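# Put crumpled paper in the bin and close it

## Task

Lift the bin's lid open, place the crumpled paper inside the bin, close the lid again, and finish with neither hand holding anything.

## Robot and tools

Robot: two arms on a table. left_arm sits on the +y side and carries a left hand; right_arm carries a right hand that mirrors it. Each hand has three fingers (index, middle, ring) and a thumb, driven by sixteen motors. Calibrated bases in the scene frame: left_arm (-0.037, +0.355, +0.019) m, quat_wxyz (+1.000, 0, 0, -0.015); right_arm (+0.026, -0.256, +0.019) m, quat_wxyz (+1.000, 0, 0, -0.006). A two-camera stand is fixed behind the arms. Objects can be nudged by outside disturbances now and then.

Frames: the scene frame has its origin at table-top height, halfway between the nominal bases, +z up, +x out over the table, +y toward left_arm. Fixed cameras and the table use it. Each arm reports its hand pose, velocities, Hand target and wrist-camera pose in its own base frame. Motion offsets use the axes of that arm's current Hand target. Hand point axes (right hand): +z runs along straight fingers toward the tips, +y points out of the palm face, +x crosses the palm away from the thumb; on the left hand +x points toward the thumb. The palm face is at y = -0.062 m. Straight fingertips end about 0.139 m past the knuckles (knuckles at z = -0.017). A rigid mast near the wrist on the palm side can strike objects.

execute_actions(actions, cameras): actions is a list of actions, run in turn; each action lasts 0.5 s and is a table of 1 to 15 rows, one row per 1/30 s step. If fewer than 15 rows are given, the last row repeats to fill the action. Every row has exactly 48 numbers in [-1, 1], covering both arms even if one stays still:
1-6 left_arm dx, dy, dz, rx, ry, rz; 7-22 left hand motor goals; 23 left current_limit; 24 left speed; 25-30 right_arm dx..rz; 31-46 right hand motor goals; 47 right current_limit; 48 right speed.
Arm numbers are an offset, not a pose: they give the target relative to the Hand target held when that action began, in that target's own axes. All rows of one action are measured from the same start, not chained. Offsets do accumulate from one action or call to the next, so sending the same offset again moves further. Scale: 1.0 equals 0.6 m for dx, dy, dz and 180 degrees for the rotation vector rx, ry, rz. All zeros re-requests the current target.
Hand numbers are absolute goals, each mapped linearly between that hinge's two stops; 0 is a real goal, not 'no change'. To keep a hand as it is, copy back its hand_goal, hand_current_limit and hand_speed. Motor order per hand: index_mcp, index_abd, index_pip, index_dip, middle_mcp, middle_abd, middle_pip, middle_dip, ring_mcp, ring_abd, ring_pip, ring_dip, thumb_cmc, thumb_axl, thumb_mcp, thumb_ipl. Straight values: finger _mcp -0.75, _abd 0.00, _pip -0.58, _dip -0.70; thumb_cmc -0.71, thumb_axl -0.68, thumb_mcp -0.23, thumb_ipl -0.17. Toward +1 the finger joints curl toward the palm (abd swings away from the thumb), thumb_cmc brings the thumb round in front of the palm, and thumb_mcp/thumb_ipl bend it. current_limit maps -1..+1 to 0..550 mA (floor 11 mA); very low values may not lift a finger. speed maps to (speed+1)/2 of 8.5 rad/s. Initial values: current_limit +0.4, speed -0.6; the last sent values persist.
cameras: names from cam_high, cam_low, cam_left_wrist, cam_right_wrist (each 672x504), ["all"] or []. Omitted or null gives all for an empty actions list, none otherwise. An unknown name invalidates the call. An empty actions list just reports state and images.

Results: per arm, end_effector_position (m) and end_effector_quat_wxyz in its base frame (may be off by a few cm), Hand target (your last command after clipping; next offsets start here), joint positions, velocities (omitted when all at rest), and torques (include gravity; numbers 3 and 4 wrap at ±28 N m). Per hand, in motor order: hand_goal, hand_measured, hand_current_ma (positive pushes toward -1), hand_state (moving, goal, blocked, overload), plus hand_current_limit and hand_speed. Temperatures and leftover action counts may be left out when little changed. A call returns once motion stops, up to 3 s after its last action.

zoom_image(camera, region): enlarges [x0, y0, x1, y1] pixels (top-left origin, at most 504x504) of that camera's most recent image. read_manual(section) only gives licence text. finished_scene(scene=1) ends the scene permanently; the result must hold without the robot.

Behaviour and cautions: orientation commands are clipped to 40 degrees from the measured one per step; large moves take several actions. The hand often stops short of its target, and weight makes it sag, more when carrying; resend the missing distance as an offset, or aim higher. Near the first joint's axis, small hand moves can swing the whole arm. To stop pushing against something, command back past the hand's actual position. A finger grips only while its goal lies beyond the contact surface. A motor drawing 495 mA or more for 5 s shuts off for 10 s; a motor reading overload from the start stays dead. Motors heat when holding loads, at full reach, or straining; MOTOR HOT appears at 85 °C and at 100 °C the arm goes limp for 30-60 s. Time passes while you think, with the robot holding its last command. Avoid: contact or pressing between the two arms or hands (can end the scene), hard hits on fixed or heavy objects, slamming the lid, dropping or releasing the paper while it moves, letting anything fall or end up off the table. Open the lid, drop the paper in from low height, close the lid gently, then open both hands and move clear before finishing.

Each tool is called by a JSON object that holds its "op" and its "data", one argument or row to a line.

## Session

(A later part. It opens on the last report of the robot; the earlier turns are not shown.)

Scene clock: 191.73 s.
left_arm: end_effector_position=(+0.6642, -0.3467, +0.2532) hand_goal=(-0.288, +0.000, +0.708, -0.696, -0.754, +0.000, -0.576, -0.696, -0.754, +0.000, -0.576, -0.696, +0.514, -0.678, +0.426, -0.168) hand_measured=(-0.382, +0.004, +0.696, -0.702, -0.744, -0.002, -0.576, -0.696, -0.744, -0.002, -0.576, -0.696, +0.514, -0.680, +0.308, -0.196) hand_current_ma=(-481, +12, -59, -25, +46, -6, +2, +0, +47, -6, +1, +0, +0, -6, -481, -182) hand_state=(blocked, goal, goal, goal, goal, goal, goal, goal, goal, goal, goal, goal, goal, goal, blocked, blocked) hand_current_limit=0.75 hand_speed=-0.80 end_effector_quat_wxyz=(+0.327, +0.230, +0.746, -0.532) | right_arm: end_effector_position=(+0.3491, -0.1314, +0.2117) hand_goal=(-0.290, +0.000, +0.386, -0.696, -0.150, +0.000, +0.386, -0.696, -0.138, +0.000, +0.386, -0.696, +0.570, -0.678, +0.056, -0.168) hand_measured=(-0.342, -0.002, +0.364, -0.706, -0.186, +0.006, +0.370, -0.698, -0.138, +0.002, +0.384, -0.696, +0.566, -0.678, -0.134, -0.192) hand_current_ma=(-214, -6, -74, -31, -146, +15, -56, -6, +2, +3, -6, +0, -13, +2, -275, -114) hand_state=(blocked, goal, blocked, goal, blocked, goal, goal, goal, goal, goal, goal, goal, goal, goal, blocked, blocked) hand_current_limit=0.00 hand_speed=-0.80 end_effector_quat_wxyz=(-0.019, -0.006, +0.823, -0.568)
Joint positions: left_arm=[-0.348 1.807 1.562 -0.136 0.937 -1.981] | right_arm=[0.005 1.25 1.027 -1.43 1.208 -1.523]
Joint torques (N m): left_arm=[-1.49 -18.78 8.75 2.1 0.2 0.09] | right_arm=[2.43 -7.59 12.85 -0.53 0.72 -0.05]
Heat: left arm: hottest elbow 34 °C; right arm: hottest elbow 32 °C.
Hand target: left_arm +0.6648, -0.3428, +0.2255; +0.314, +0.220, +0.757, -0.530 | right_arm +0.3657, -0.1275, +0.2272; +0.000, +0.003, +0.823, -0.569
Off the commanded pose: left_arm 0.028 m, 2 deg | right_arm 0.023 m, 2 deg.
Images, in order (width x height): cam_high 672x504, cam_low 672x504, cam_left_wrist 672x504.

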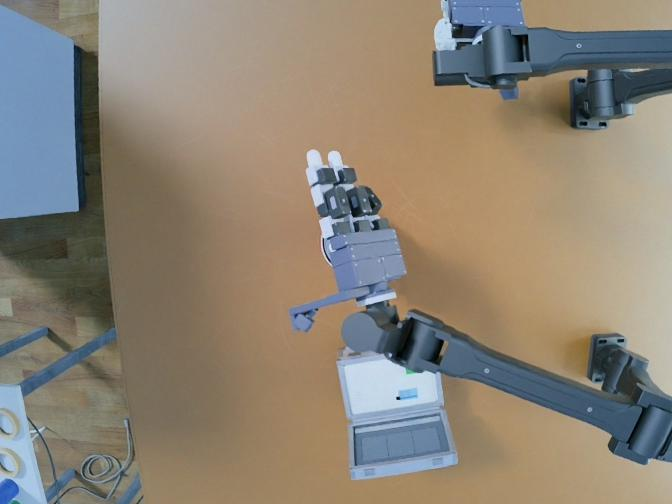

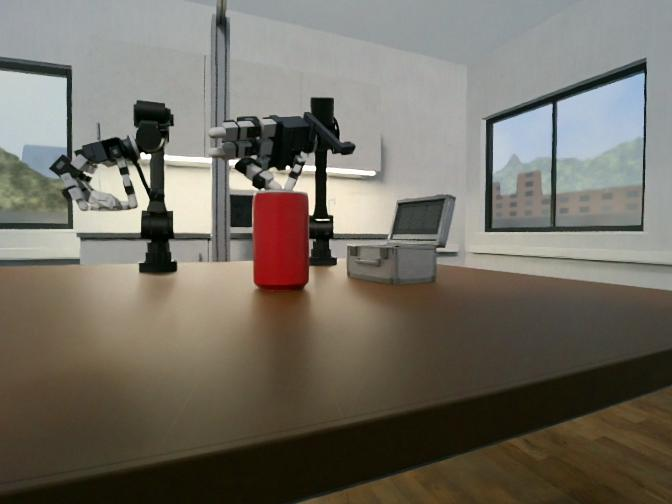

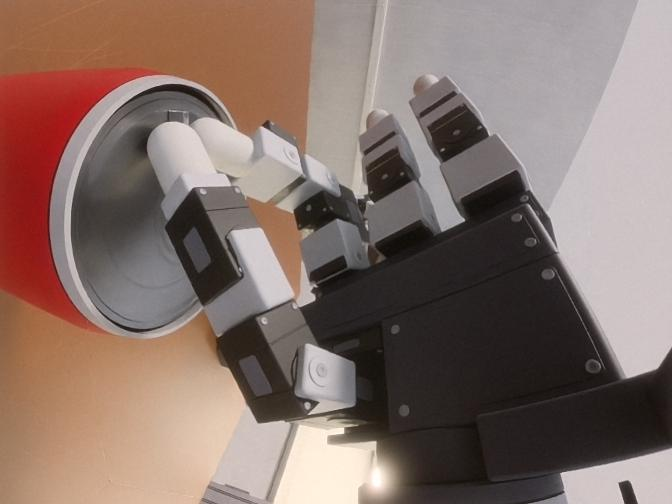

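{"op": "execute_actions", "data": {
  "actions": [
    [[-0.0141,-0.0133,-0.0048,0,0,0,-0.288,0,0.708,-0.696,-0.754,0,-0.576,-0.696,-0.754,0,-0.576,-0.696,0.514,-0.678,0.427,-0.168,0.75,-0.8,0,0,0,0,0,0,-0.29,0,0.387,-0.696,-0.15,0,0.387,-0.696,-0.137,0,0.387,-0.696,0.571,-0.678,0.056,-0.168,0.0,-0.8]],
    [[-0.0141,-0.0133,-0.0048,0,0,0,-0.288,0,0.708,-0.696,-0.754,0,-0.576,-0.696,-0.754,0,-0.576,-0.696,0.514,-0.678,0.427,-0.168,0.75,-0.8,0,0,0,0,0,0,-0.29,0,0.387,-0.696,-0.15,0,0.387,-0.696,-0.137,0,0.387,-0.696,0.571,-0.678,0.056,-0.168,0.0,-0.8]],
    [[-0.0141,-0.0133,-0.0048,0,0,0,-0.288,0,0.708,-0.696,-0.754,0,-0.576,-0.696,-0.754,0,-0.576,-0.696,0.514,-0.678,0.427,-0.168,0.75,-0.8,0,0,0,0,0,0,-0.29,0,0.387,-0.696,-0.15,0,0.387,-0.696,-0.137,0,0.387,-0.696,0.571,-0.678,0.056,-0.168,0.0,-0.8]]
  ],
  "cameras": ["cam_low","cam_left_wrist"]
}}

{"op": "zoom_image", "data": {
  "camera": "cam_low",
  "region": [230, 150, 330, 210]
}}

{"op": "zoom_image", "data": {
  "camera": "cam_left_wrist",
  "region": [40, 50, 240, 200]
}}

Scene clock: 196.27 s.
left_arm: end_effector_position=(+0.6618, -0.3447, +0.2540) hand_goal=(-0.288, +0.000, +0.708, -0.696, -0.754, +0.000, -0.576, -0.696, -0.754, +0.000, -0.576, -0.696, +0.514, -0.678, +0.426, -0.168) hand_measured=(-0.380, +0.010, +0.678, -0.710, -0.744, -0.002, -0.576, -0.696, -0.744, -0.002, -0.576, -0.696, +0.518, -0.676, +0.326, -0.196) hand_current_ma=(-475, +41, -143, -64, +46, -6, +2, +0, +47, -6, +1, +0, +23, +10, -481, -182) hand_state=(blocked, goal, blocked, goal, goal, goal, goal, goal, goal, goal, goal, goal, goal, goal, blocked, blocked) hand_current_limit=0.75 hand_speed=-0.80 end_effector_quat_wxyz=(+0.319, +0.231, +0.753, -0.528) | right_arm: end_effector_position=(+0.3491, -0.1314, +0.2117) hand_goal=(-0.290, +0.000, +0.386, -0.696, -0.150, +0.000, +0.386, -0.696, -0.138, +0.000, +0.386, -0.696, +0.570, -0.678, +0.056, -0.168) hand_measured=(-0.342, -0.002, +0.364, -0.706, -0.186, +0.006, +0.370, -0.698, -0.138, +0.002, +0.384, -0.696, +0.566, -0.678, -0.134, -0.192) hand_current_ma=(-214, -6, -74, -31, -146, +15, -56, -6, +2, +3, -6, +0, -13, +2, -275, -114) hand_state=(blocked, goal, blocked, goal, blocked, goal, goal, goal, goal, goal, goal, goal, goal, goal, blocked, blocked) hand_current_limit=0.00 hand_speed=-0.80 end_effector_quat_wxyz=(-0.019, -0.006, +0.823, -0.568)
Joint positions: left_arm=[-0.348 1.804 1.575 -0.186 0.935 -1.96] | right_arm=[0.005 1.25 1.027 -1.43 1.208 -1.523]
Joint torques (N m): left_arm=[-1.49 -20.6 12.66 0.81 0.34 -0.11] | right_arm=[2.49 -7.82 12.85 -0.43 0.69 -0.06]
Heat: left arm: hottest elbow 34 °C; right arm: hottest elbow 32 °C.
Hand target: left_arm +0.6647, -0.3429, +0.2614; +0.314, +0.220, +0.757, -0.530 | right_arm +0.3657, -0.1275, +0.2272; +0.000, +0.003, +0.823, -0.569
Off the commanded pose: left_arm 0.008 m, 1 deg | right_arm 0.023 m, 2 deg.
Images, in order (width x height): cam_low 672x504, cam_left_wrist 672x504.

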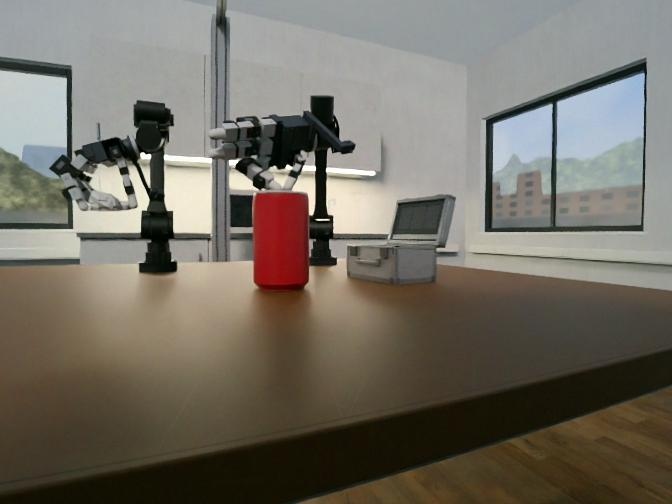

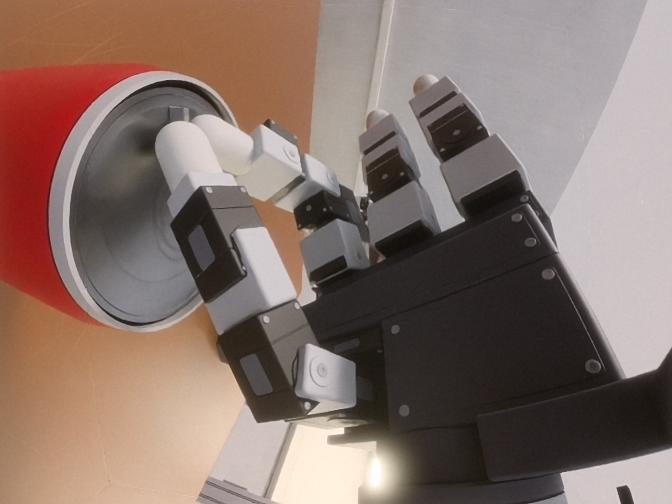

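Scaled by 5.040 from the camera's 672x504 image, which has a finer 960x720 frame.

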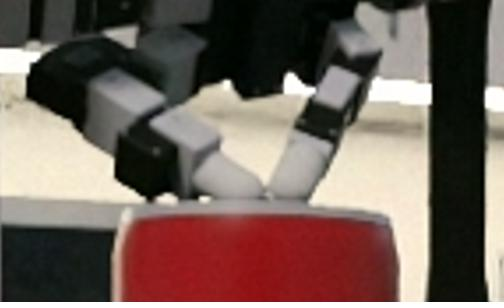

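Scaled by 2.520 from the camera's 672x504 image, which has a finer 960x720 frame.

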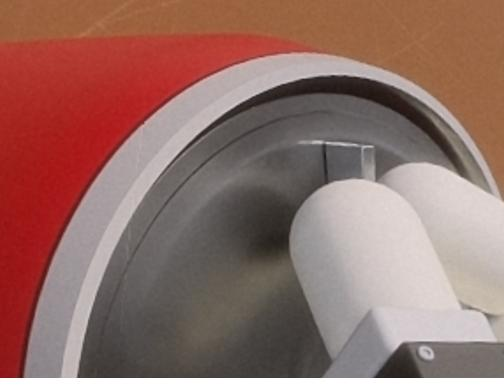

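{"op": "execute_actions", "data": {
  "actions": [
    [[-0.0085,-0.008,-0.003,0,0,0,-0.288,0,0.708,-0.696,-0.754,0,-0.576,-0.696,-0.754,0,-0.576,-0.696,0.514,-0.678,0.427,-0.168,0.75,-0.8,0,0,0,0,0,0,-0.29,0,0.387,-0.696,-0.15,0,0.387,-0.696,-0.137,0,0.387,-0.696,0.571,-0.678,0.056,-0.168,0.0,-0.8]]
  ],
  "cameras": ["cam_low","cam_left_wrist"]
}}

{"op": "zoom_image", "data": {
  "camera": "cam_low",
  "region": [230, 150, 330, 210]
}}

{"op": "zoom_image", "data": {
  "camera": "cam_left_wrist",
  "region": [40, 50, 240, 200]
}}

Scene clock: 202.33 s.
left_arm: end_effector_position=(+0.6608, -0.3442, +0.2544) hand_goal=(-0.288, +0.000, +0.708, -0.696, -0.754, +0.000, -0.576, -0.696, -0.754, +0.000, -0.576, -0.696, +0.514, -0.678, +0.426, -0.168) hand_measured=(-0.380, +0.010, +0.674, -0.712, -0.744, -0.002, -0.576, -0.696, -0.744, -0.002, -0.576, -0.696, +0.520, -0.674, +0.336, -0.196) hand_current_ma=(-475, +41, -164, -74, +46, -6, +2, +0, +47, -6, +1, +0, +32, +20, -481, -182) hand_state=(blocked, goal, blocked, goal, goal, goal, goal, goal, goal, goal, goal, goal, goal, goal, blocked, blocked) hand_current_limit=0.75 hand_speed=-0.80 end_effector_quat_wxyz=(+0.314, +0.228, +0.756, -0.527) | right_arm: end_effector_position=(+0.3491, -0.1314, +0.2117) hand_goal=(-0.290, +0.000, +0.386, -0.696, -0.150, +0.000, +0.386, -0.696, -0.138, +0.000, +0.386, -0.696, +0.570, -0.678, +0.056, -0.168) hand_measured=(-0.342, -0.002, +0.364, -0.706, -0.186, +0.006, +0.370, -0.698, -0.138, +0.002, +0.384, -0.696, +0.566, -0.678, -0.134, -0.192) hand_current_ma=(-214, -6, -74, -31, -146, +15, -56, -6, +2, +3, -6, +0, -13, +2, -275, -114) hand_state=(blocked, goal, blocked, goal, blocked, goal, goal, goal, goal, goal, goal, goal, goal, goal, blocked, blocked) hand_current_limit=0.00 hand_speed=-0.80 end_effector_quat_wxyz=(-0.019, -0.006, +0.823, -0.568)
Joint positions: left_arm=[-0.348 1.804 1.583 -0.206 0.934 -1.96] | right_arm=[0.005 1.25 1.027 -1.43 1.208 -1.523]
Joint torques (N m): left_arm=[-1.61 -21.07 13.12 0.73 0.37 -0.11] | right_arm=[2.73 -7.53 12.83 -0.53 0.74 -0.05]
Heat: left arm: hottest elbow 35 °C; right arm: hottest elbow 32 °C.
Hand target: left_arm +0.6647, -0.3428, +0.2684; +0.314, +0.220, +0.757, -0.530 | right_arm +0.3657, -0.1275, +0.2272; +0.000, +0.003, +0.823, -0.569
Off the commanded pose: left_arm 0.015 m, 1 deg | right_arm 0.023 m, 2 deg.
Images, in order (width x height): cam_low 672x504, cam_left_wrist 672x504.

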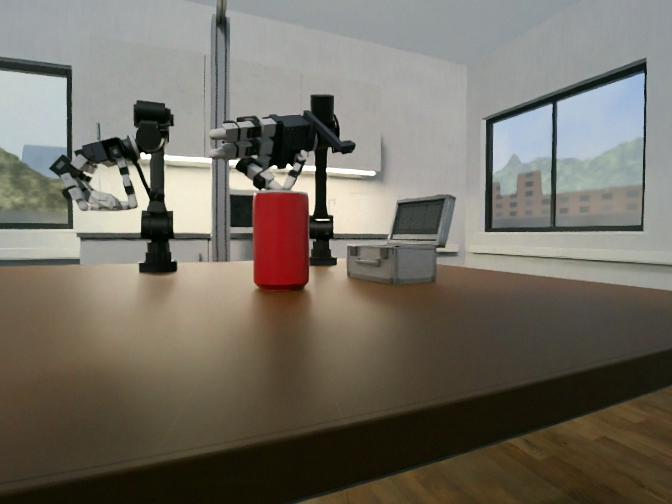

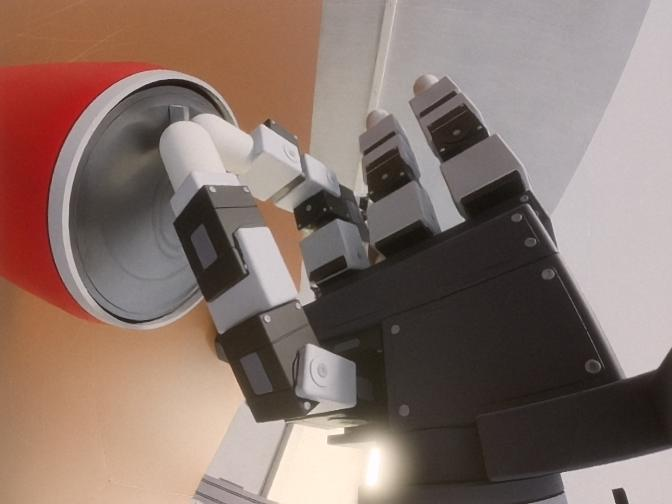

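Scaled by 5.040 from the camera's 672x504 image, which has a finer 960x720 frame.

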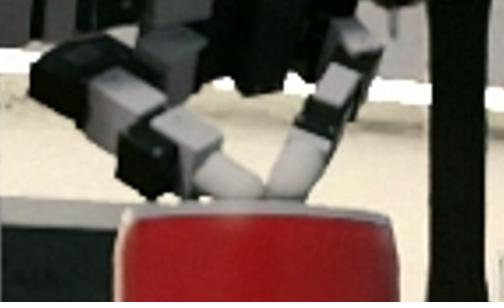

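Scaled by 2.520 from the camera's 672x504 image, which has a finer 960x720 frame.

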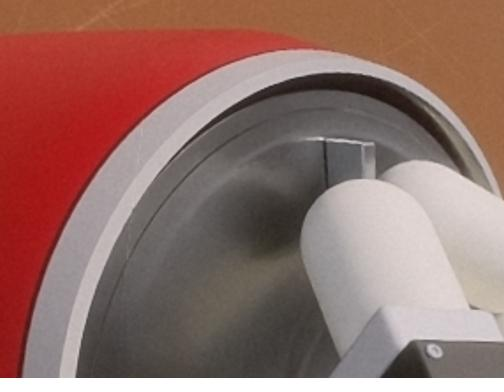

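{"op": "zoom_image", "data": {
  "camera": "cam_low",
  "region": [230, 180, 330, 300]
}}

{"op": "execute_actions", "data": {
  "actions": [
    [[-0.0085,-0.008,-0.003,0,0,0,-0.288,0,0.708,-0.696,-0.754,0,-0.576,-0.696,-0.754,0,-0.576,-0.696,0.514,-0.678,0.427,-0.168,0.75,-0.8,0,0,0,0,0,0,-0.29,0,0.387,-0.696,-0.15,0,0.387,-0.696,-0.137,0,0.387,-0.696,0.571,-0.678,0.056,-0.168,0.0,-0.8]]
  ],
  "cameras": ["cam_low","cam_left_wrist"]
}}

{"op": "zoom_image", "data": {
  "camera": "cam_low",
  "region": [230, 150, 330, 210]
}}

{"op": "zoom_image", "data": {
  "camera": "cam_left_wrist",
  "region": [40, 50, 240, 200]
}}

{"op": "zoom_image", "data": {
  "camera": "cam_low",
  "region": [230, 180, 330, 300]
}}

Scaled by 4.200 from the camera's 672x504 image, which has a finer 960x720 frame.

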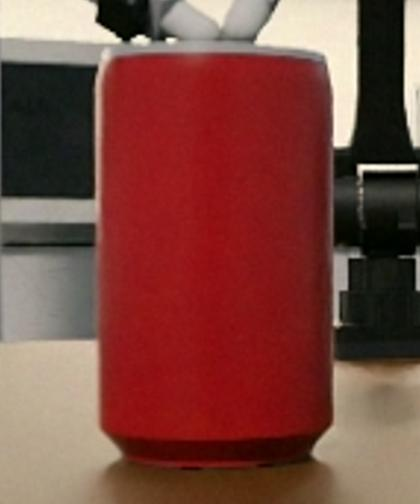

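Scene clock: 204.50 s.
left_arm: end_effector_position=(+0.6597, -0.3438, +0.2548) hand_goal=(-0.288, +0.000, +0.708, -0.696, -0.754, +0.000, -0.576, -0.696, -0.754, +0.000, -0.576, -0.696, +0.514, -0.678, +0.426, -0.168) hand_measured=(-0.380, +0.010, +0.674, -0.712, -0.744, -0.002, -0.576, -0.696, -0.744, -0.002, -0.576, -0.696, +0.520, -0.674, +0.336, -0.196) hand_current_ma=(-475, +41, -166, -74, +46, -6, +2, +0, +47, -6, +1, +0, +32, +20, -481, -182) hand_state=(blocked, goal, blocked, goal, goal, goal, goal, goal, goal, goal, goal, goal, goal, goal, blocked, blocked) hand_current_limit=0.75 hand_speed=-0.80 end_effector_quat_wxyz=(+0.310, +0.225, +0.759, -0.527) | right_arm: end_effector_position=(+0.3491, -0.1314, +0.2117) hand_goal=(-0.290, +0.000, +0.386, -0.696, -0.150, +0.000, +0.386, -0.696, -0.138, +0.000, +0.386, -0.696, +0.570, -0.678, +0.056, -0.168) hand_measured=(-0.342, -0.002, +0.364, -0.706, -0.186, +0.006, +0.370, -0.698, -0.138, +0.002, +0.384, -0.696, +0.566, -0.678, -0.134, -0.192) hand_current_ma=(-214, -6, -74, -31, -146, +15, -56, -6, +2, +3, -6, +0, -13, +2, -275, -114) hand_state=(blocked, goal, blocked, goal, blocked, goal, goal, goal, goal, goal, goal, goal, goal, goal, blocked, blocked) hand_current_limit=0.00 hand_speed=-0.80 end_effector_quat_wxyz=(-0.019, -0.006, +0.823, -0.568)
Joint positions: left_arm=[-0.348 1.804 1.591 -0.227 0.933 -1.96] | right_arm=[0.005 1.25 1.027 -1.43 1.208 -1.523]
Joint torques (N m): left_arm=[-1.55 -21.54 13.55 0.94 0.42 -0.11] | right_arm=[2.37 -8.06 12.83 -0.39 0.7 -0.03]
Heat: left arm: hottest elbow 35 °C; right arm: hottest elbow 32 °C.
Hand target: left_arm +0.6647, -0.3428, +0.2758; +0.314, +0.220, +0.757, -0.530 | right_arm +0.3657, -0.1275, +0.2272; +0.000, +0.003, +0.823, -0.569
Off the commanded pose: left_arm 0.021 m, 1 deg | right_arm 0.023 m, 2 deg.
Images, in order (width x height): cam_low 672x504, cam_left_wrist 672x504.

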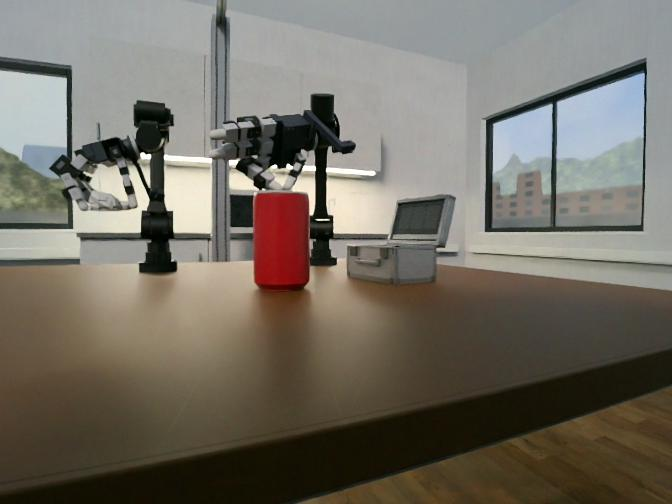

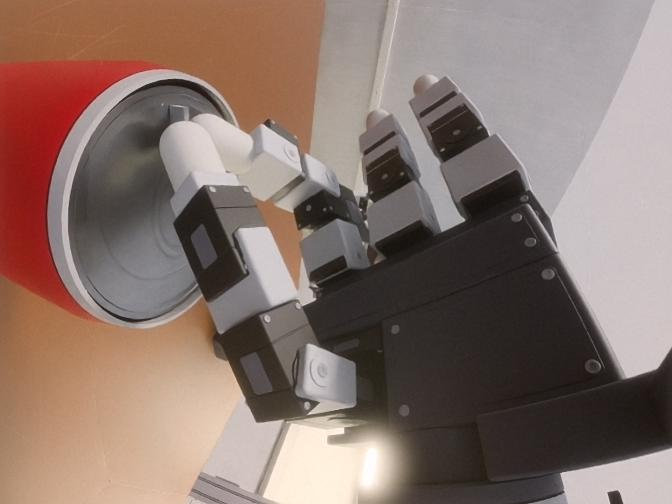

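Scaled by 5.040 from the camera's 672x504 image, which has a finer 960x720 frame.

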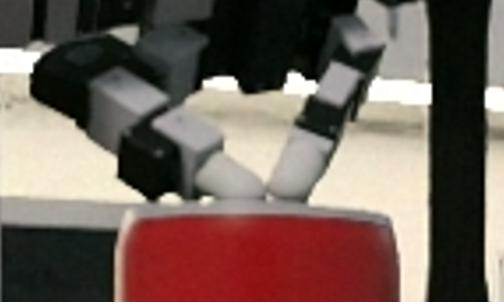

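Scaled by 2.520 from the camera's 672x504 image, which has a finer 960x720 frame.

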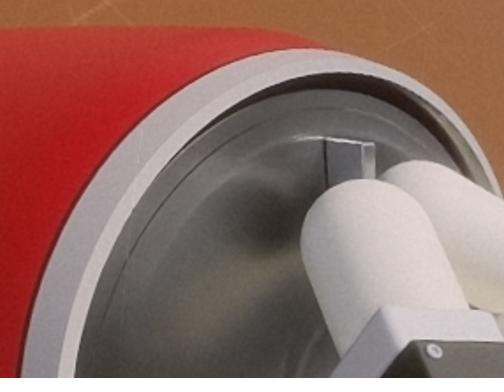

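Scaled by 4.200 from the camera's 672x504 image, which has a finer 960x720 frame.

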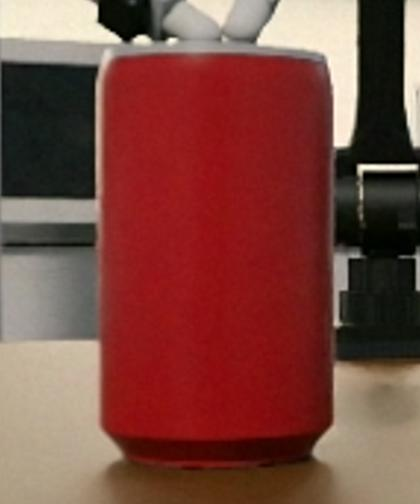

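{"op": "execute_actions", "data": {
  "actions": [
    [[-0.0085,-0.008,-0.003,0,0,0,-0.288,0,0.708,-0.696,-0.754,0,-0.576,-0.696,-0.754,0,-0.576,-0.696,0.514,-0.678,0.427,-0.168,0.75,-0.8,0,0,0,0,0,0,-0.29,0,0.387,-0.696,-0.15,0,0.387,-0.696,-0.137,0,0.387,-0.696,0.571,-0.678,0.056,-0.168,0.0,-0.8]],
    [[-0.0085,-0.008,-0.003,0,0,0,-0.288,0,0.708,-0.696,-0.754,0,-0.576,-0.696,-0.754,0,-0.576,-0.696,0.514,-0.678,0.427,-0.168,0.75,-0.8,0,0,0,0,0,0,-0.29,0,0.387,-0.696,-0.15,0,0.387,-0.696,-0.137,0,0.387,-0.696,0.571,-0.678,0.056,-0.168,0.0,-0.8]]
  ],
  "cameras": ["cam_low","cam_left_wrist"]
}}

{"op": "zoom_image", "data": {
  "camera": "cam_low",
  "region": [230, 150, 330, 210]
}}

{"op": "zoom_image", "data": {
  "camera": "cam_left_wrist",
  "region": [40, 50, 240, 200]
}}

{"op": "zoom_image", "data": {
  "camera": "cam_low",
  "region": [230, 180, 330, 300]
}}

Scene clock: 206.93 s.
left_arm: end_effector_position=(+0.6567, -0.3429, +0.2556) hand_goal=(-0.288, +0.000, +0.708, -0.696, -0.754, +0.000, -0.576, -0.696, -0.754, +0.000, -0.576, -0.696, +0.514, -0.678, +0.426, -0.168) hand_measured=(-0.378, +0.002, +0.672, -0.712, -0.744, -0.002, -0.576, -0.696, -0.744, -0.002, -0.576, -0.696, +0.520, -0.674, +0.336, -0.196) hand_current_ma=(-466, +7, -166, -74, +46, -6, +2, +0, +47, -6, +1, +0, +28, +20, -481, -182) hand_state=(blocked, goal, blocked, goal, goal, goal, goal, goal, goal, goal, goal, goal, goal, goal, blocked, blocked) hand_current_limit=0.75 hand_speed=-0.80 end_effector_quat_wxyz=(+0.297, +0.217, +0.766, -0.527) | right_arm: end_effector_position=(+0.3491, -0.1314, +0.2117) hand_goal=(-0.290, +0.000, +0.386, -0.696, -0.150, +0.000, +0.386, -0.696, -0.138, +0.000, +0.386, -0.696, +0.570, -0.678, +0.056, -0.168) hand_measured=(-0.342, -0.002, +0.364, -0.706, -0.186, +0.006, +0.370, -0.698, -0.138, +0.002, +0.384, -0.696, +0.566, -0.678, -0.134, -0.192) hand_current_ma=(-214, -6, -74, -31, -146, +15, -56, -6, +2, +3, -6, +0, -13, +2, -275, -114) hand_state=(blocked, goal, blocked, goal, blocked, goal, goal, goal, goal, goal, goal, goal, goal, goal, blocked, blocked) hand_current_limit=0.00 hand_speed=-0.80 end_effector_quat_wxyz=(-0.019, -0.006, +0.823, -0.568)
Joint positions: left_arm=[-0.348 1.804 1.607 -0.269 0.933 -1.968] | right_arm=[0.005 1.25 1.027 -1.43 1.208 -1.523]
Joint torques (N m): left_arm=[-1.44 -22.18 14.48 1.14 0.47 -0.03] | right_arm=[2.73 -7.65 12.81 -0.44 0.71 -0.04]
Heat: left arm: hottest elbow 35 °C; right arm: hottest elbow 32 °C.
Hand target: left_arm +0.6646, -0.3427, +0.2901; +0.314, +0.220, +0.757, -0.530 | right_arm +0.3657, -0.1275, +0.2272; +0.000, +0.003, +0.823, -0.569
Off the commanded pose: left_arm 0.035 m, 2 deg | right_arm 0.023 m, 2 deg.
Images, in order (width x height): cam_low 672x504, cam_left_wrist 672x504.

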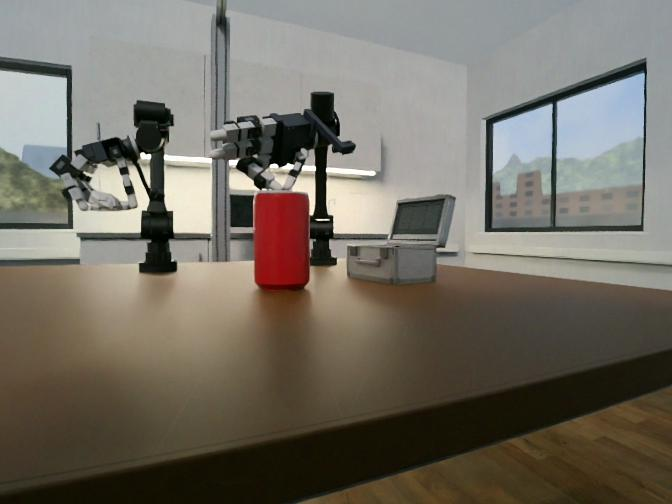

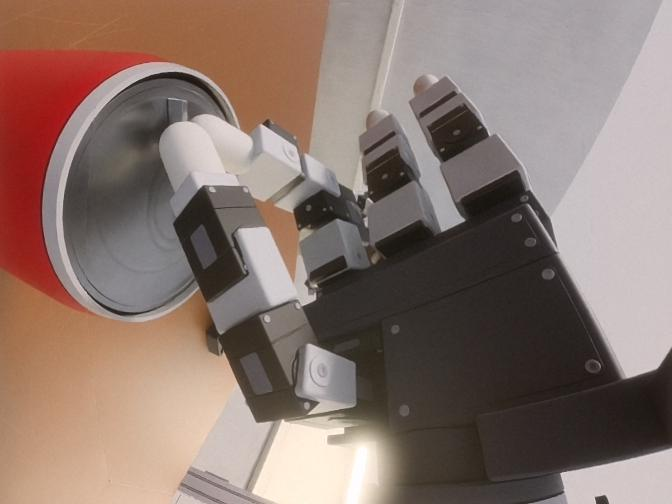

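Scaled by 5.040 from the camera's 672x504 image, which has a finer 960x720 frame.

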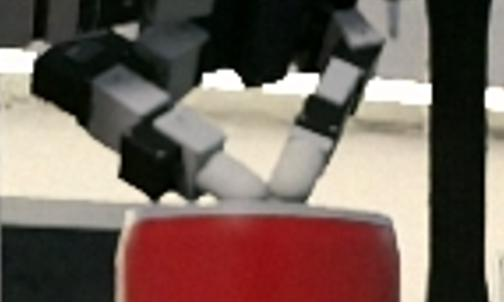

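Scaled by 2.520 from the camera's 672x504 image, which has a finer 960x720 frame.

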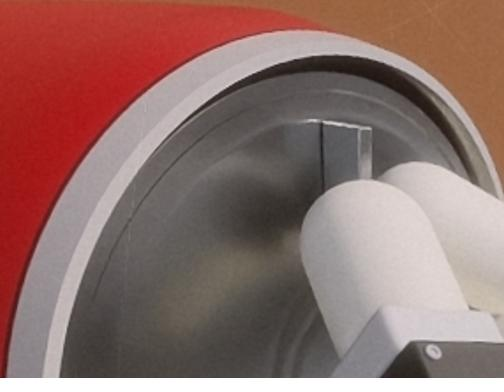

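Scaled by 4.200 from the camera's 672x504 image, which has a finer 960x720 frame.

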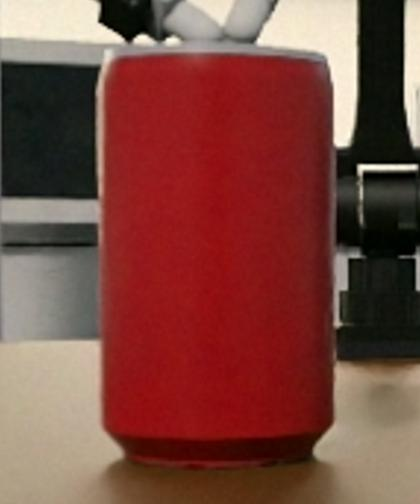

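{"op": "execute_actions", "data": {
  "actions": [
    [[-0.0141,-0.0133,-0.0048,0,0,0,-0.288,0,0.708,-0.696,-0.754,0,-0.576,-0.696,-0.754,0,-0.576,-0.696,0.514,-0.678,0.427,-0.168,0.75,-0.8,0,0,0,0,0,0,-0.29,0,0.387,-0.696,-0.15,0,0.387,-0.696,-0.137,0,0.387,-0.696,0.571,-0.678,0.056,-0.168,0.0,-0.8]]
  ],
  "cameras": ["cam_low","cam_left_wrist"]
}}

{"op": "zoom_image", "data": {
  "camera": "cam_low",
  "region": [230, 150, 330, 210]
}}

{"op": "zoom_image", "data": {
  "camera": "cam_left_wrist",
  "region": [40, 50, 240, 200]
}}

Scene clock: 208.77 s.
left_arm: end_effector_position=(+0.6558, -0.3428, +0.2641) hand_goal=(-0.288, +0.000, +0.708, -0.696, -0.754, +0.000, -0.576, -0.696, -0.754, +0.000, -0.576, -0.696, +0.514, -0.678, +0.426, -0.168) hand_measured=(-0.378, +0.000, +0.672, -0.712, -0.744, -0.002, -0.576, -0.696, -0.744, -0.002, -0.576, -0.696, +0.520, -0.674, +0.336, -0.196) hand_current_ma=(-465, +1, -166, -74, +46, -6, +2, +0, +47, -6, +1, +0, +25, +20, -481, -182) hand_state=(blocked, goal, blocked, goal, goal, goal, goal, goal, goal, goal, goal, goal, goal, goal, blocked, blocked) hand_current_limit=0.75 hand_speed=-0.80 end_effector_quat_wxyz=(+0.293, +0.214, +0.768, -0.528) | right_arm: end_effector_position=(+0.3491, -0.1314, +0.2117) hand_goal=(-0.290, +0.000, +0.386, -0.696, -0.150, +0.000, +0.386, -0.696, -0.138, +0.000, +0.386, -0.696, +0.570, -0.678, +0.056, -0.168) hand_measured=(-0.342, -0.002, +0.364, -0.706, -0.186, +0.006, +0.370, -0.698, -0.138, +0.002, +0.384, -0.696, +0.566, -0.678, -0.134, -0.192) hand_current_ma=(-214, -6, -74, -31, -146, +15, -56, -6, +2, +3, -6, +0, -13, +2, -275, -114) hand_state=(blocked, goal, blocked, goal, blocked, goal, goal, goal, goal, goal, goal, goal, goal, goal, blocked, blocked) hand_current_limit=0.00 hand_speed=-0.80 end_effector_quat_wxyz=(-0.019, -0.006, +0.823, -0.568)
Joint positions: left_arm=[-0.348 1.8 1.628 -0.301 0.933 -1.973] | right_arm=[0.005 1.25 1.027 -1.43 1.208 -1.523]
Joint torques (N m): left_arm=[-1.55 -22.3 14.71 1.14 0.47 0.02] | right_arm=[2.43 -7.24 12.86 -0.42 0.7 -0.05]
Heat: left arm: hottest elbow 35 °C; right arm: hottest elbow 32 °C.
Hand target: left_arm +0.6646, -0.3428, +0.3024; +0.314, +0.220, +0.757, -0.530 | right_arm +0.3657, -0.1275, +0.2272; +0.000, +0.003, +0.823, -0.569
Off the commanded pose: left_arm 0.039 m, 3 deg | right_arm 0.023 m, 2 deg.
Images, in order (width x height): cam_low 672x504, cam_left_wrist 672x504.

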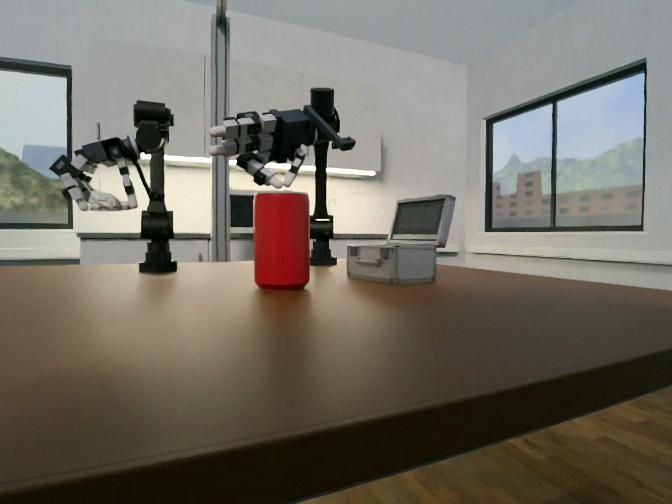

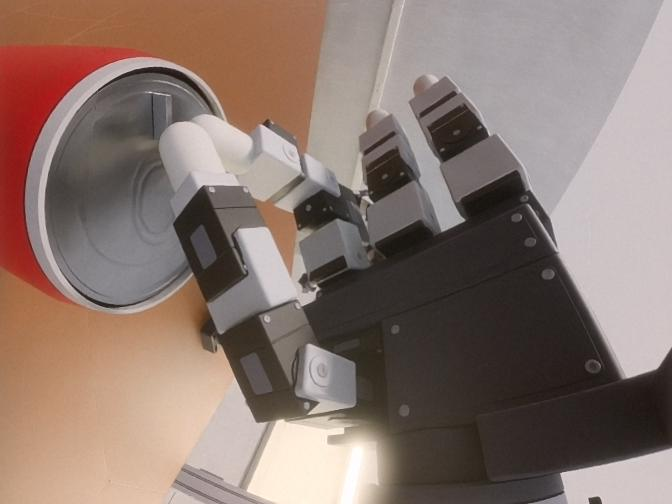

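Scaled by 5.040 from the camera's 672x504 image, which has a finer 960x720 frame.

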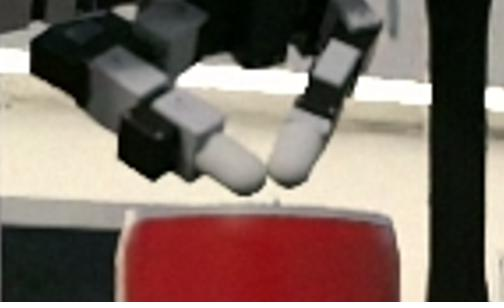

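Scaled by 2.520 from the camera's 672x504 image, which has a finer 960x720 frame.

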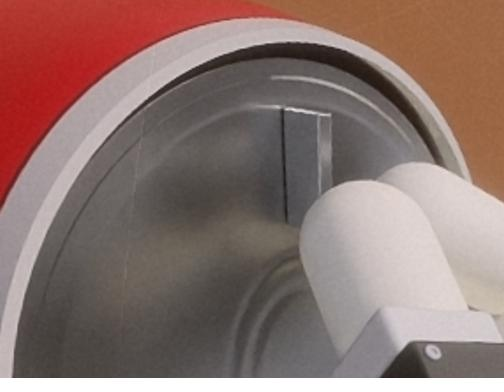

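{"op": "execute_actions", "data": {
  "actions": [
    [[0,0,0,0,0,0,-0.6,0,0.5,-0.696,-0.754,0,-0.576,-0.696,-0.754,0,-0.576,-0.696,0.3,-0.678,-0.1,-0.168,0.4,-0.5,0,0,0,0,0,0,-0.29,0,0.387,-0.696,-0.15,0,0.387,-0.696,-0.137,0,0.387,-0.696,0.571,-0.678,0.056,-0.168,0.0,-0.8]],
    [[-0.0707,-0.0665,-0.0242,0,0,0,-0.754,-0.08,-0.576,0.95,-0.754,0.08,-0.576,0.95,-0.754,0,0.95,0.95,-0.714,-0.678,-0.226,-0.168,0.4,-0.5,0,0,0,0,0,0,-0.29,0,0.387,-0.696,-0.15,0,0.387,-0.696,-0.137,0,0.387,-0.696,0.571,-0.678,0.056,-0.168,0.0,-0.8]],
    [[0,0,0,-0.0437,0.0739,0.0669,-0.754,-0.08,-0.576,0.95,-0.754,0.08,-0.576,0.95,-0.754,0,0.95,0.95,-0.714,-0.678,-0.226,-0.168,0.4,-0.5,0,0,0,0,0,0,-0.29,0,0.387,-0.696,-0.15,0,0.387,-0.696,-0.137,0,0.387,-0.696,0.571,-0.678,0.056,-0.168,0.0,-0.8]],
    [[0,0,0,-0.0437,0.0739,0.0669,-0.754,-0.08,-0.576,0.95,-0.754,0.08,-0.576,0.95,-0.754,0,0.95,0.95,-0.714,-0.678,-0.226,-0.168,0.4,-0.5,0,0,0,0,0,0,-0.29,0,0.387,-0.696,-0.15,0,0.387,-0.696,-0.137,0,0.387,-0.696,0.571,-0.678,0.056,-0.168,0.0,-0.8]],
    [[0,0,0,-0.0437,0.0739,0.0669,-0.754,-0.08,-0.576,0.95,-0.754,0.08,-0.576,0.95,-0.754,0,0.95,0.95,-0.714,-0.678,-0.226,-0.168,0.4,-0.5,0,0,0,0,0,0,-0.29,0,0.387,-0.696,-0.15,0,0.387,-0.696,-0.137,0,0.387,-0.696,0.571,-0.678,0.056,-0.168,0.0,-0.8]],
    [[0,0,0,-0.0437,0.0739,0.0669,-0.754,-0.08,-0.576,0.95,-0.754,0.08,-0.576,0.95,-0.754,0,0.95,0.95,-0.714,-0.678,-0.226,-0.168,0.4,-0.5,0,0,0,0,0,0,-0.29,0,0.387,-0.696,-0.15,0,0.387,-0.696,-0.137,0,0.387,-0.696,0.571,-0.678,0.056,-0.168,0.0,-0.8]],
    [[0,0,0,-0.0437,0.0739,0.0669,-0.754,-0.08,-0.576,0.95,-0.754,0.08,-0.576,0.95,-0.754,0,0.95,0.95,-0.714,-0.678,-0.226,-0.168,0.4,-0.5,0,0,0,0,0,0,-0.29,0,0.387,-0.696,-0.15,0,0.387,-0.696,-0.137,0,0.387,-0.696,0.571,-0.678,0.056,-0.168,0.0,-0.8]]
  ],
  "cameras": ["all"]
}}

{"op": "zoom_image", "data": {
  "camera": "cam_high",
  "region": [290, 180, 410, 300]
}}

{"op": "zoom_image", "data": {
  "camera": "cam_low",
  "region": [220, 100, 340, 220]
}}

Scene clock: 238.73 s.
left_arm: end_effector_position=(+0.6596, -0.3365, +0.3868) hand_goal=(-0.754, -0.080, -0.576, +0.950, -0.754, +0.080, -0.576, +0.950, -0.754, +0.000, +0.950, +0.950, -0.714, -0.678, -0.226, -0.168) hand_measured=(-0.756, -0.080, -0.574, +0.946, -0.756, +0.076, -0.576, +0.946, -0.756, -0.002, +0.904, +0.786, -0.714, -0.676, -0.222, -0.164) hand_current_ma=(-7, +0, +7, -15, -7, -15, +2, -16, -8, -6, -224, -385, -4, +13, +23, +18) hand_state=(goal, goal, goal, goal, goal, goal, goal, goal, goal, goal, blocked, blocked, goal, goal, goal, goal) hand_current_limit=0.40 hand_speed=-0.50 end_effector_quat_wxyz=(+0.152, +0.663, +0.719, +0.141) | right_arm: end_effector_position=(+0.3491, -0.1314, +0.2117) hand_goal=(-0.290, +0.000, +0.386, -0.696, -0.150, +0.000, +0.386, -0.696, -0.138, +0.000, +0.386, -0.696, +0.570, -0.678, +0.056, -0.168) hand_measured=(-0.342, -0.002, +0.364, -0.706, -0.186, +0.006, +0.370, -0.698, -0.138, +0.002, +0.384, -0.696, +0.566, -0.678, -0.134, -0.192) hand_current_ma=(-214, -6, -74, -31, -146, +15, -56, -6, +2, +3, -6, +0, -13, +2, -275, -114) hand_state=(blocked, goal, blocked, goal, blocked, goal, goal, goal, goal, goal, goal, goal, goal, goal, blocked, blocked) hand_current_limit=0.00 hand_speed=-0.80 end_effector_quat_wxyz=(-0.019, -0.006, +0.823, -0.568)
Joint positions: left_arm=[-0.619 2.031 2.411 -1.605 -0.238 -0.658] | right_arm=[0.005 1.25 1.027 -1.43 1.208 -1.523]
Joint torques (N m): left_arm=[-2.2 -20.19 9.37 0.54 -0.6 0.08] | right_arm=[2.43 -7.65 12.79 -0.5 0.71 -0.04]
Heat: left arm: hottest elbow 38 °C; right arm: hottest elbow 33 °C.
Hand target: left_arm +0.6645, -0.3428, +0.3621; +0.130, +0.672, +0.716, +0.140 | right_arm +0.3657, -0.1275, +0.2272; +0.000, +0.003, +0.823, -0.569
Off the commanded pose: left_arm 0.026 m, 3 deg | right_arm 0.023 m, 2 deg.

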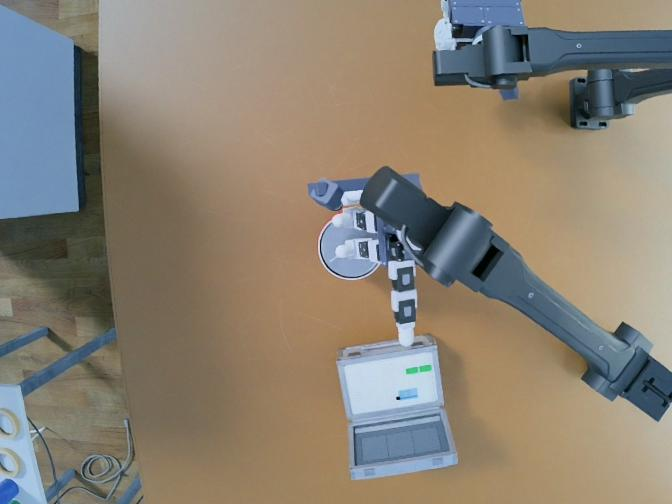

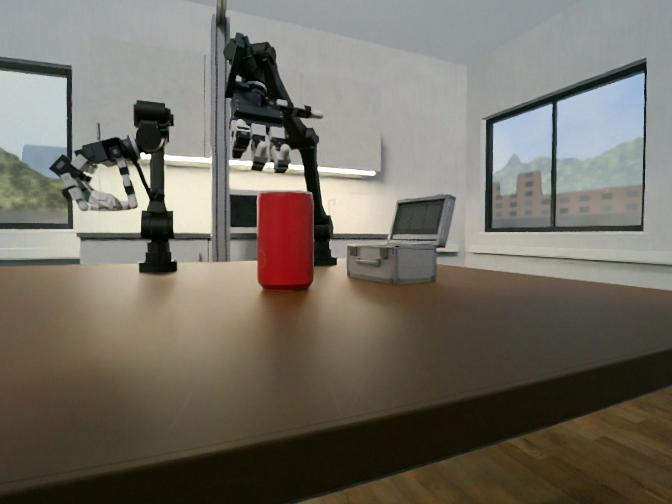

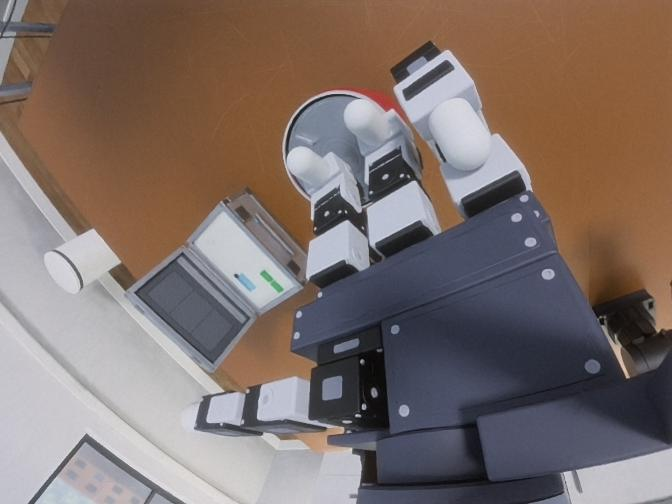

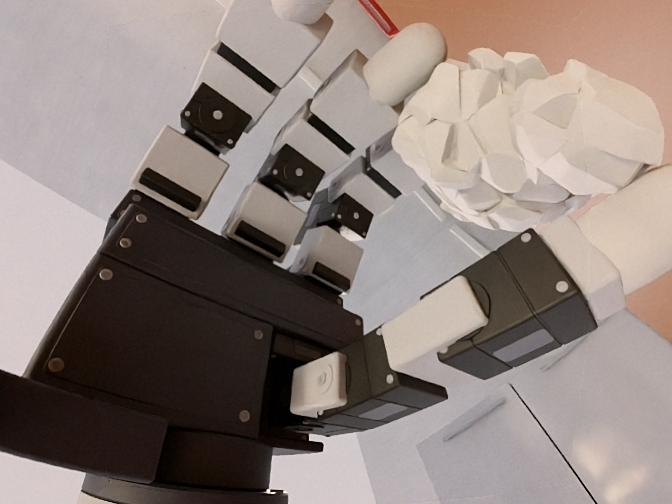

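Scaled by 4.200 from the camera's 672x504 image, which has a finer 960x720 frame.

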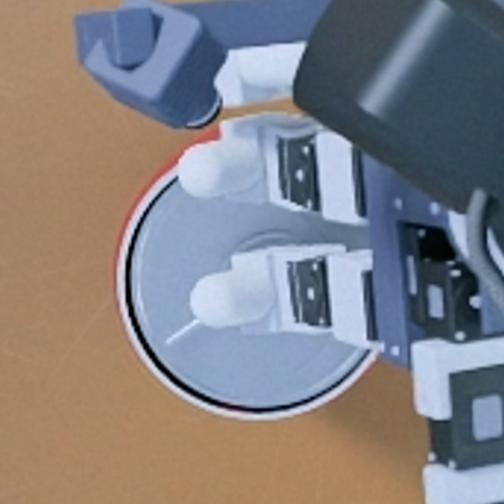

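Scaled by 4.200 from the camera's 672x504 image, which has a finer 960x720 frame.

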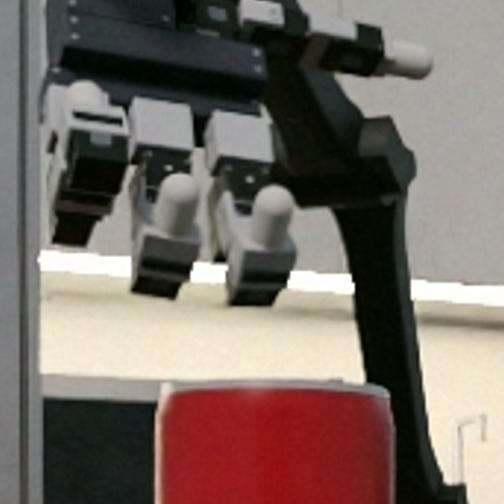

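{"op": "execute_actions", "data": {
  "actions": [
    [[0.0967,0.0537,-0.0197,-0.0217,0.0339,-0.0695,-0.754,-0.08,-0.576,0.95,-0.754,0.08,-0.576,0.95,-0.754,0,0.9,0.78,-0.714,-0.678,-0.226,-0.168,0.4,-0.5,0,0,0,0,0,0,-0.29,0,0.387,-0.696,-0.15,0,0.387,-0.696,-0.137,0,0.387,-0.696,0.571,-0.678,0.056,-0.168,0.0,-0.8]],
    [[0,0,0,-0.0217,0.0339,-0.0695,-0.754,-0.08,-0.576,0.95,-0.754,0.08,-0.576,0.95,-0.754,0,0.9,0.78,-0.714,-0.678,-0.226,-0.168,0.4,-0.5,0,0,0,0,0,0,-0.29,0,0.387,-0.696,-0.15,0,0.387,-0.696,-0.137,0,0.387,-0.696,0.571,-0.678,0.056,-0.168,0.0,-0.8]]
  ],
  "cameras": ["cam_high","cam_low","cam_left_wrist"]
}}

{"op": "zoom_image", "data": {
  "camera": "cam_high",
  "region": [290, 180, 410, 300]
}}

{"op": "zoom_image", "data": {
  "camera": "cam_low",
  "region": [220, 100, 340, 220]
}}

{"op": "zoom_image", "data": {
  "camera": "cam_left_wrist",
  "region": [260, 60, 440, 210]
}}

Scene clock: 246.47 s.
left_arm: end_effector_position=(+0.6803, -0.2784, +0.3896) hand_goal=(-0.754, -0.080, -0.576, +0.950, -0.754, +0.080, -0.576, +0.950, -0.754, +0.000, +0.900, +0.780, -0.714, -0.678, -0.226, -0.168) hand_measured=(-0.756, -0.080, -0.574, +0.946, -0.756, +0.076, -0.576, +0.946, -0.758, -0.002, +0.894, +0.778, -0.716, -0.676, -0.222, -0.164) hand_current_ma=(-10, +0, +7, -15, -13, -12, +2, -16, -16, -6, -30, -12, -11, +13, +23, +18) hand_state=(goal, goal, goal, goal, goal, goal, goal, goal, goal, goal, goal, goal, goal, goal, goal, goal) hand_current_limit=0.40 hand_speed=-0.50 end_effector_quat_wxyz=(+0.154, +0.485, +0.829, +0.232) | right_arm: end_effector_position=(+0.3491, -0.1314, +0.2117) hand_goal=(-0.290, +0.000, +0.386, -0.696, -0.150, +0.000, +0.386, -0.696, -0.138, +0.000, +0.386, -0.696, +0.570, -0.678, +0.056, -0.168) hand_measured=(-0.342, -0.002, +0.364, -0.706, -0.186, +0.006, +0.370, -0.698, -0.138, +0.002, +0.384, -0.696, +0.566, -0.678, -0.134, -0.192) hand_current_ma=(-214, -6, -74, -31, -146, +15, -56, -6, +2, +3, -6, +0, -13, +2, -275, -114) hand_state=(blocked, goal, blocked, goal, blocked, goal, goal, goal, goal, goal, goal, goal, goal, goal, blocked, blocked) hand_current_limit=0.00 hand_speed=-0.80 end_effector_quat_wxyz=(-0.019, -0.006, +0.823, -0.568)
Joint positions: left_arm=[-0.602 2.174 2.601 -1.697 -0.485 -1.039] | right_arm=[0.005 1.25 1.027 -1.43 1.208 -1.523]
Joint torques (N m): left_arm=[-2.02 -22.12 12.74 0.29 -0.91 -0.07] | right_arm=[2.43 -7.94 12.82 -0.44 0.73 -0.07]
Heat: left arm: hottest elbow 38 °C; right arm: hottest elbow 33 °C.
Hand target: left_arm +0.6862, -0.2831, +0.3855; +0.126, +0.472, +0.843, +0.226 | right_arm +0.3657, -0.1275, +0.2272; +0.000, +0.003, +0.823, -0.569
Off the commanded pose: left_arm 0.009 m, 4 deg | right_arm 0.023 m, 2 deg.
joint sent to its limit (left arm) — joint 4 (wrist pitch), lower limit. The joint targets are off in orientation, not in position.
Images, in order (width x height): cam_high 672x504, cam_low 672x504, cam_left_wrist 672x504.

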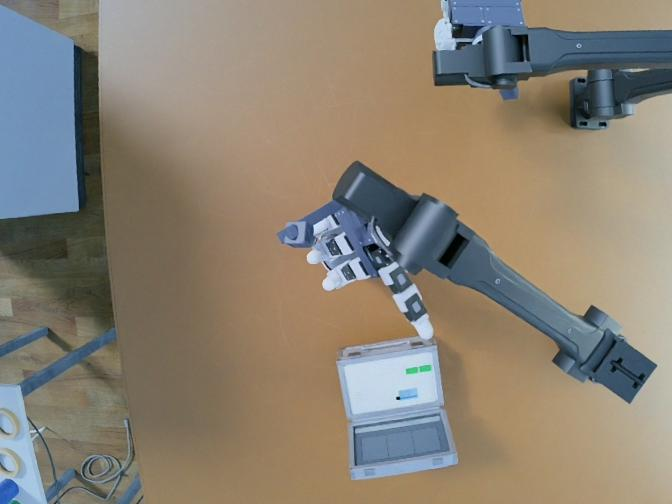

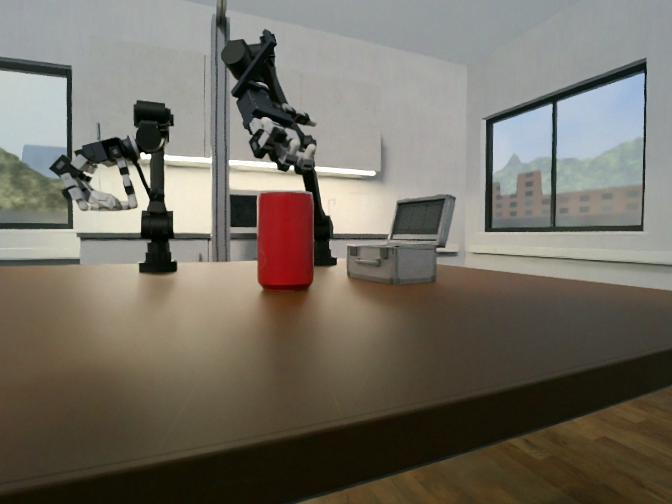

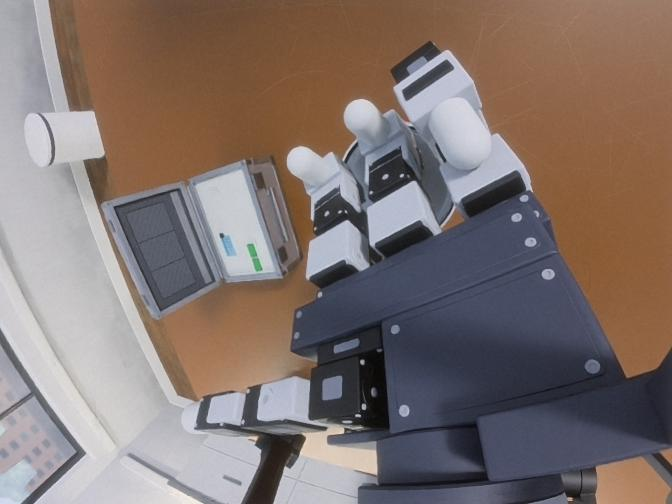

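Scaled by 4.200 from the camera's 672x504 image, which has a finer 960x720 frame.

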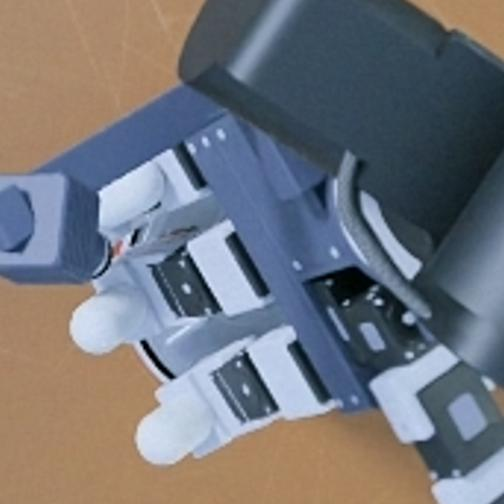

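Scaled by 4.200 from the camera's 672x504 image, which has a finer 960x720 frame.

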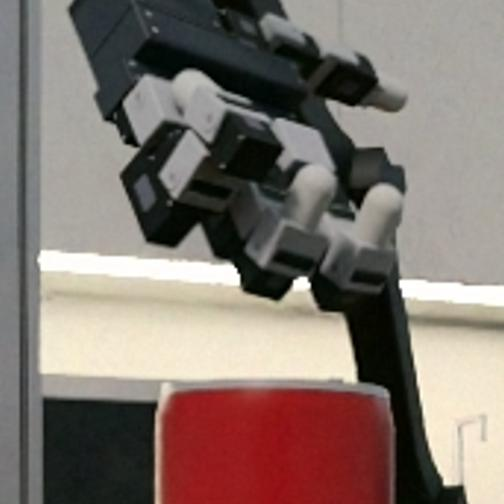

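Scaled by 2.800 from the camera's 672x504 image, which has a finer 960x720 frame.

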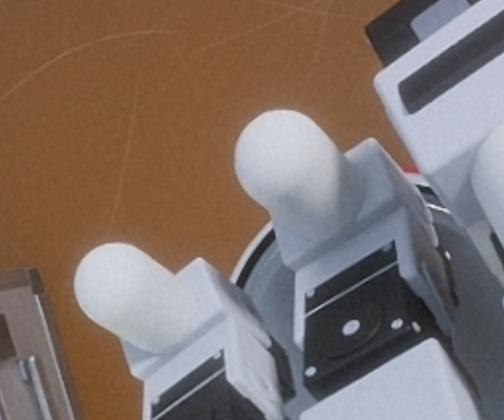

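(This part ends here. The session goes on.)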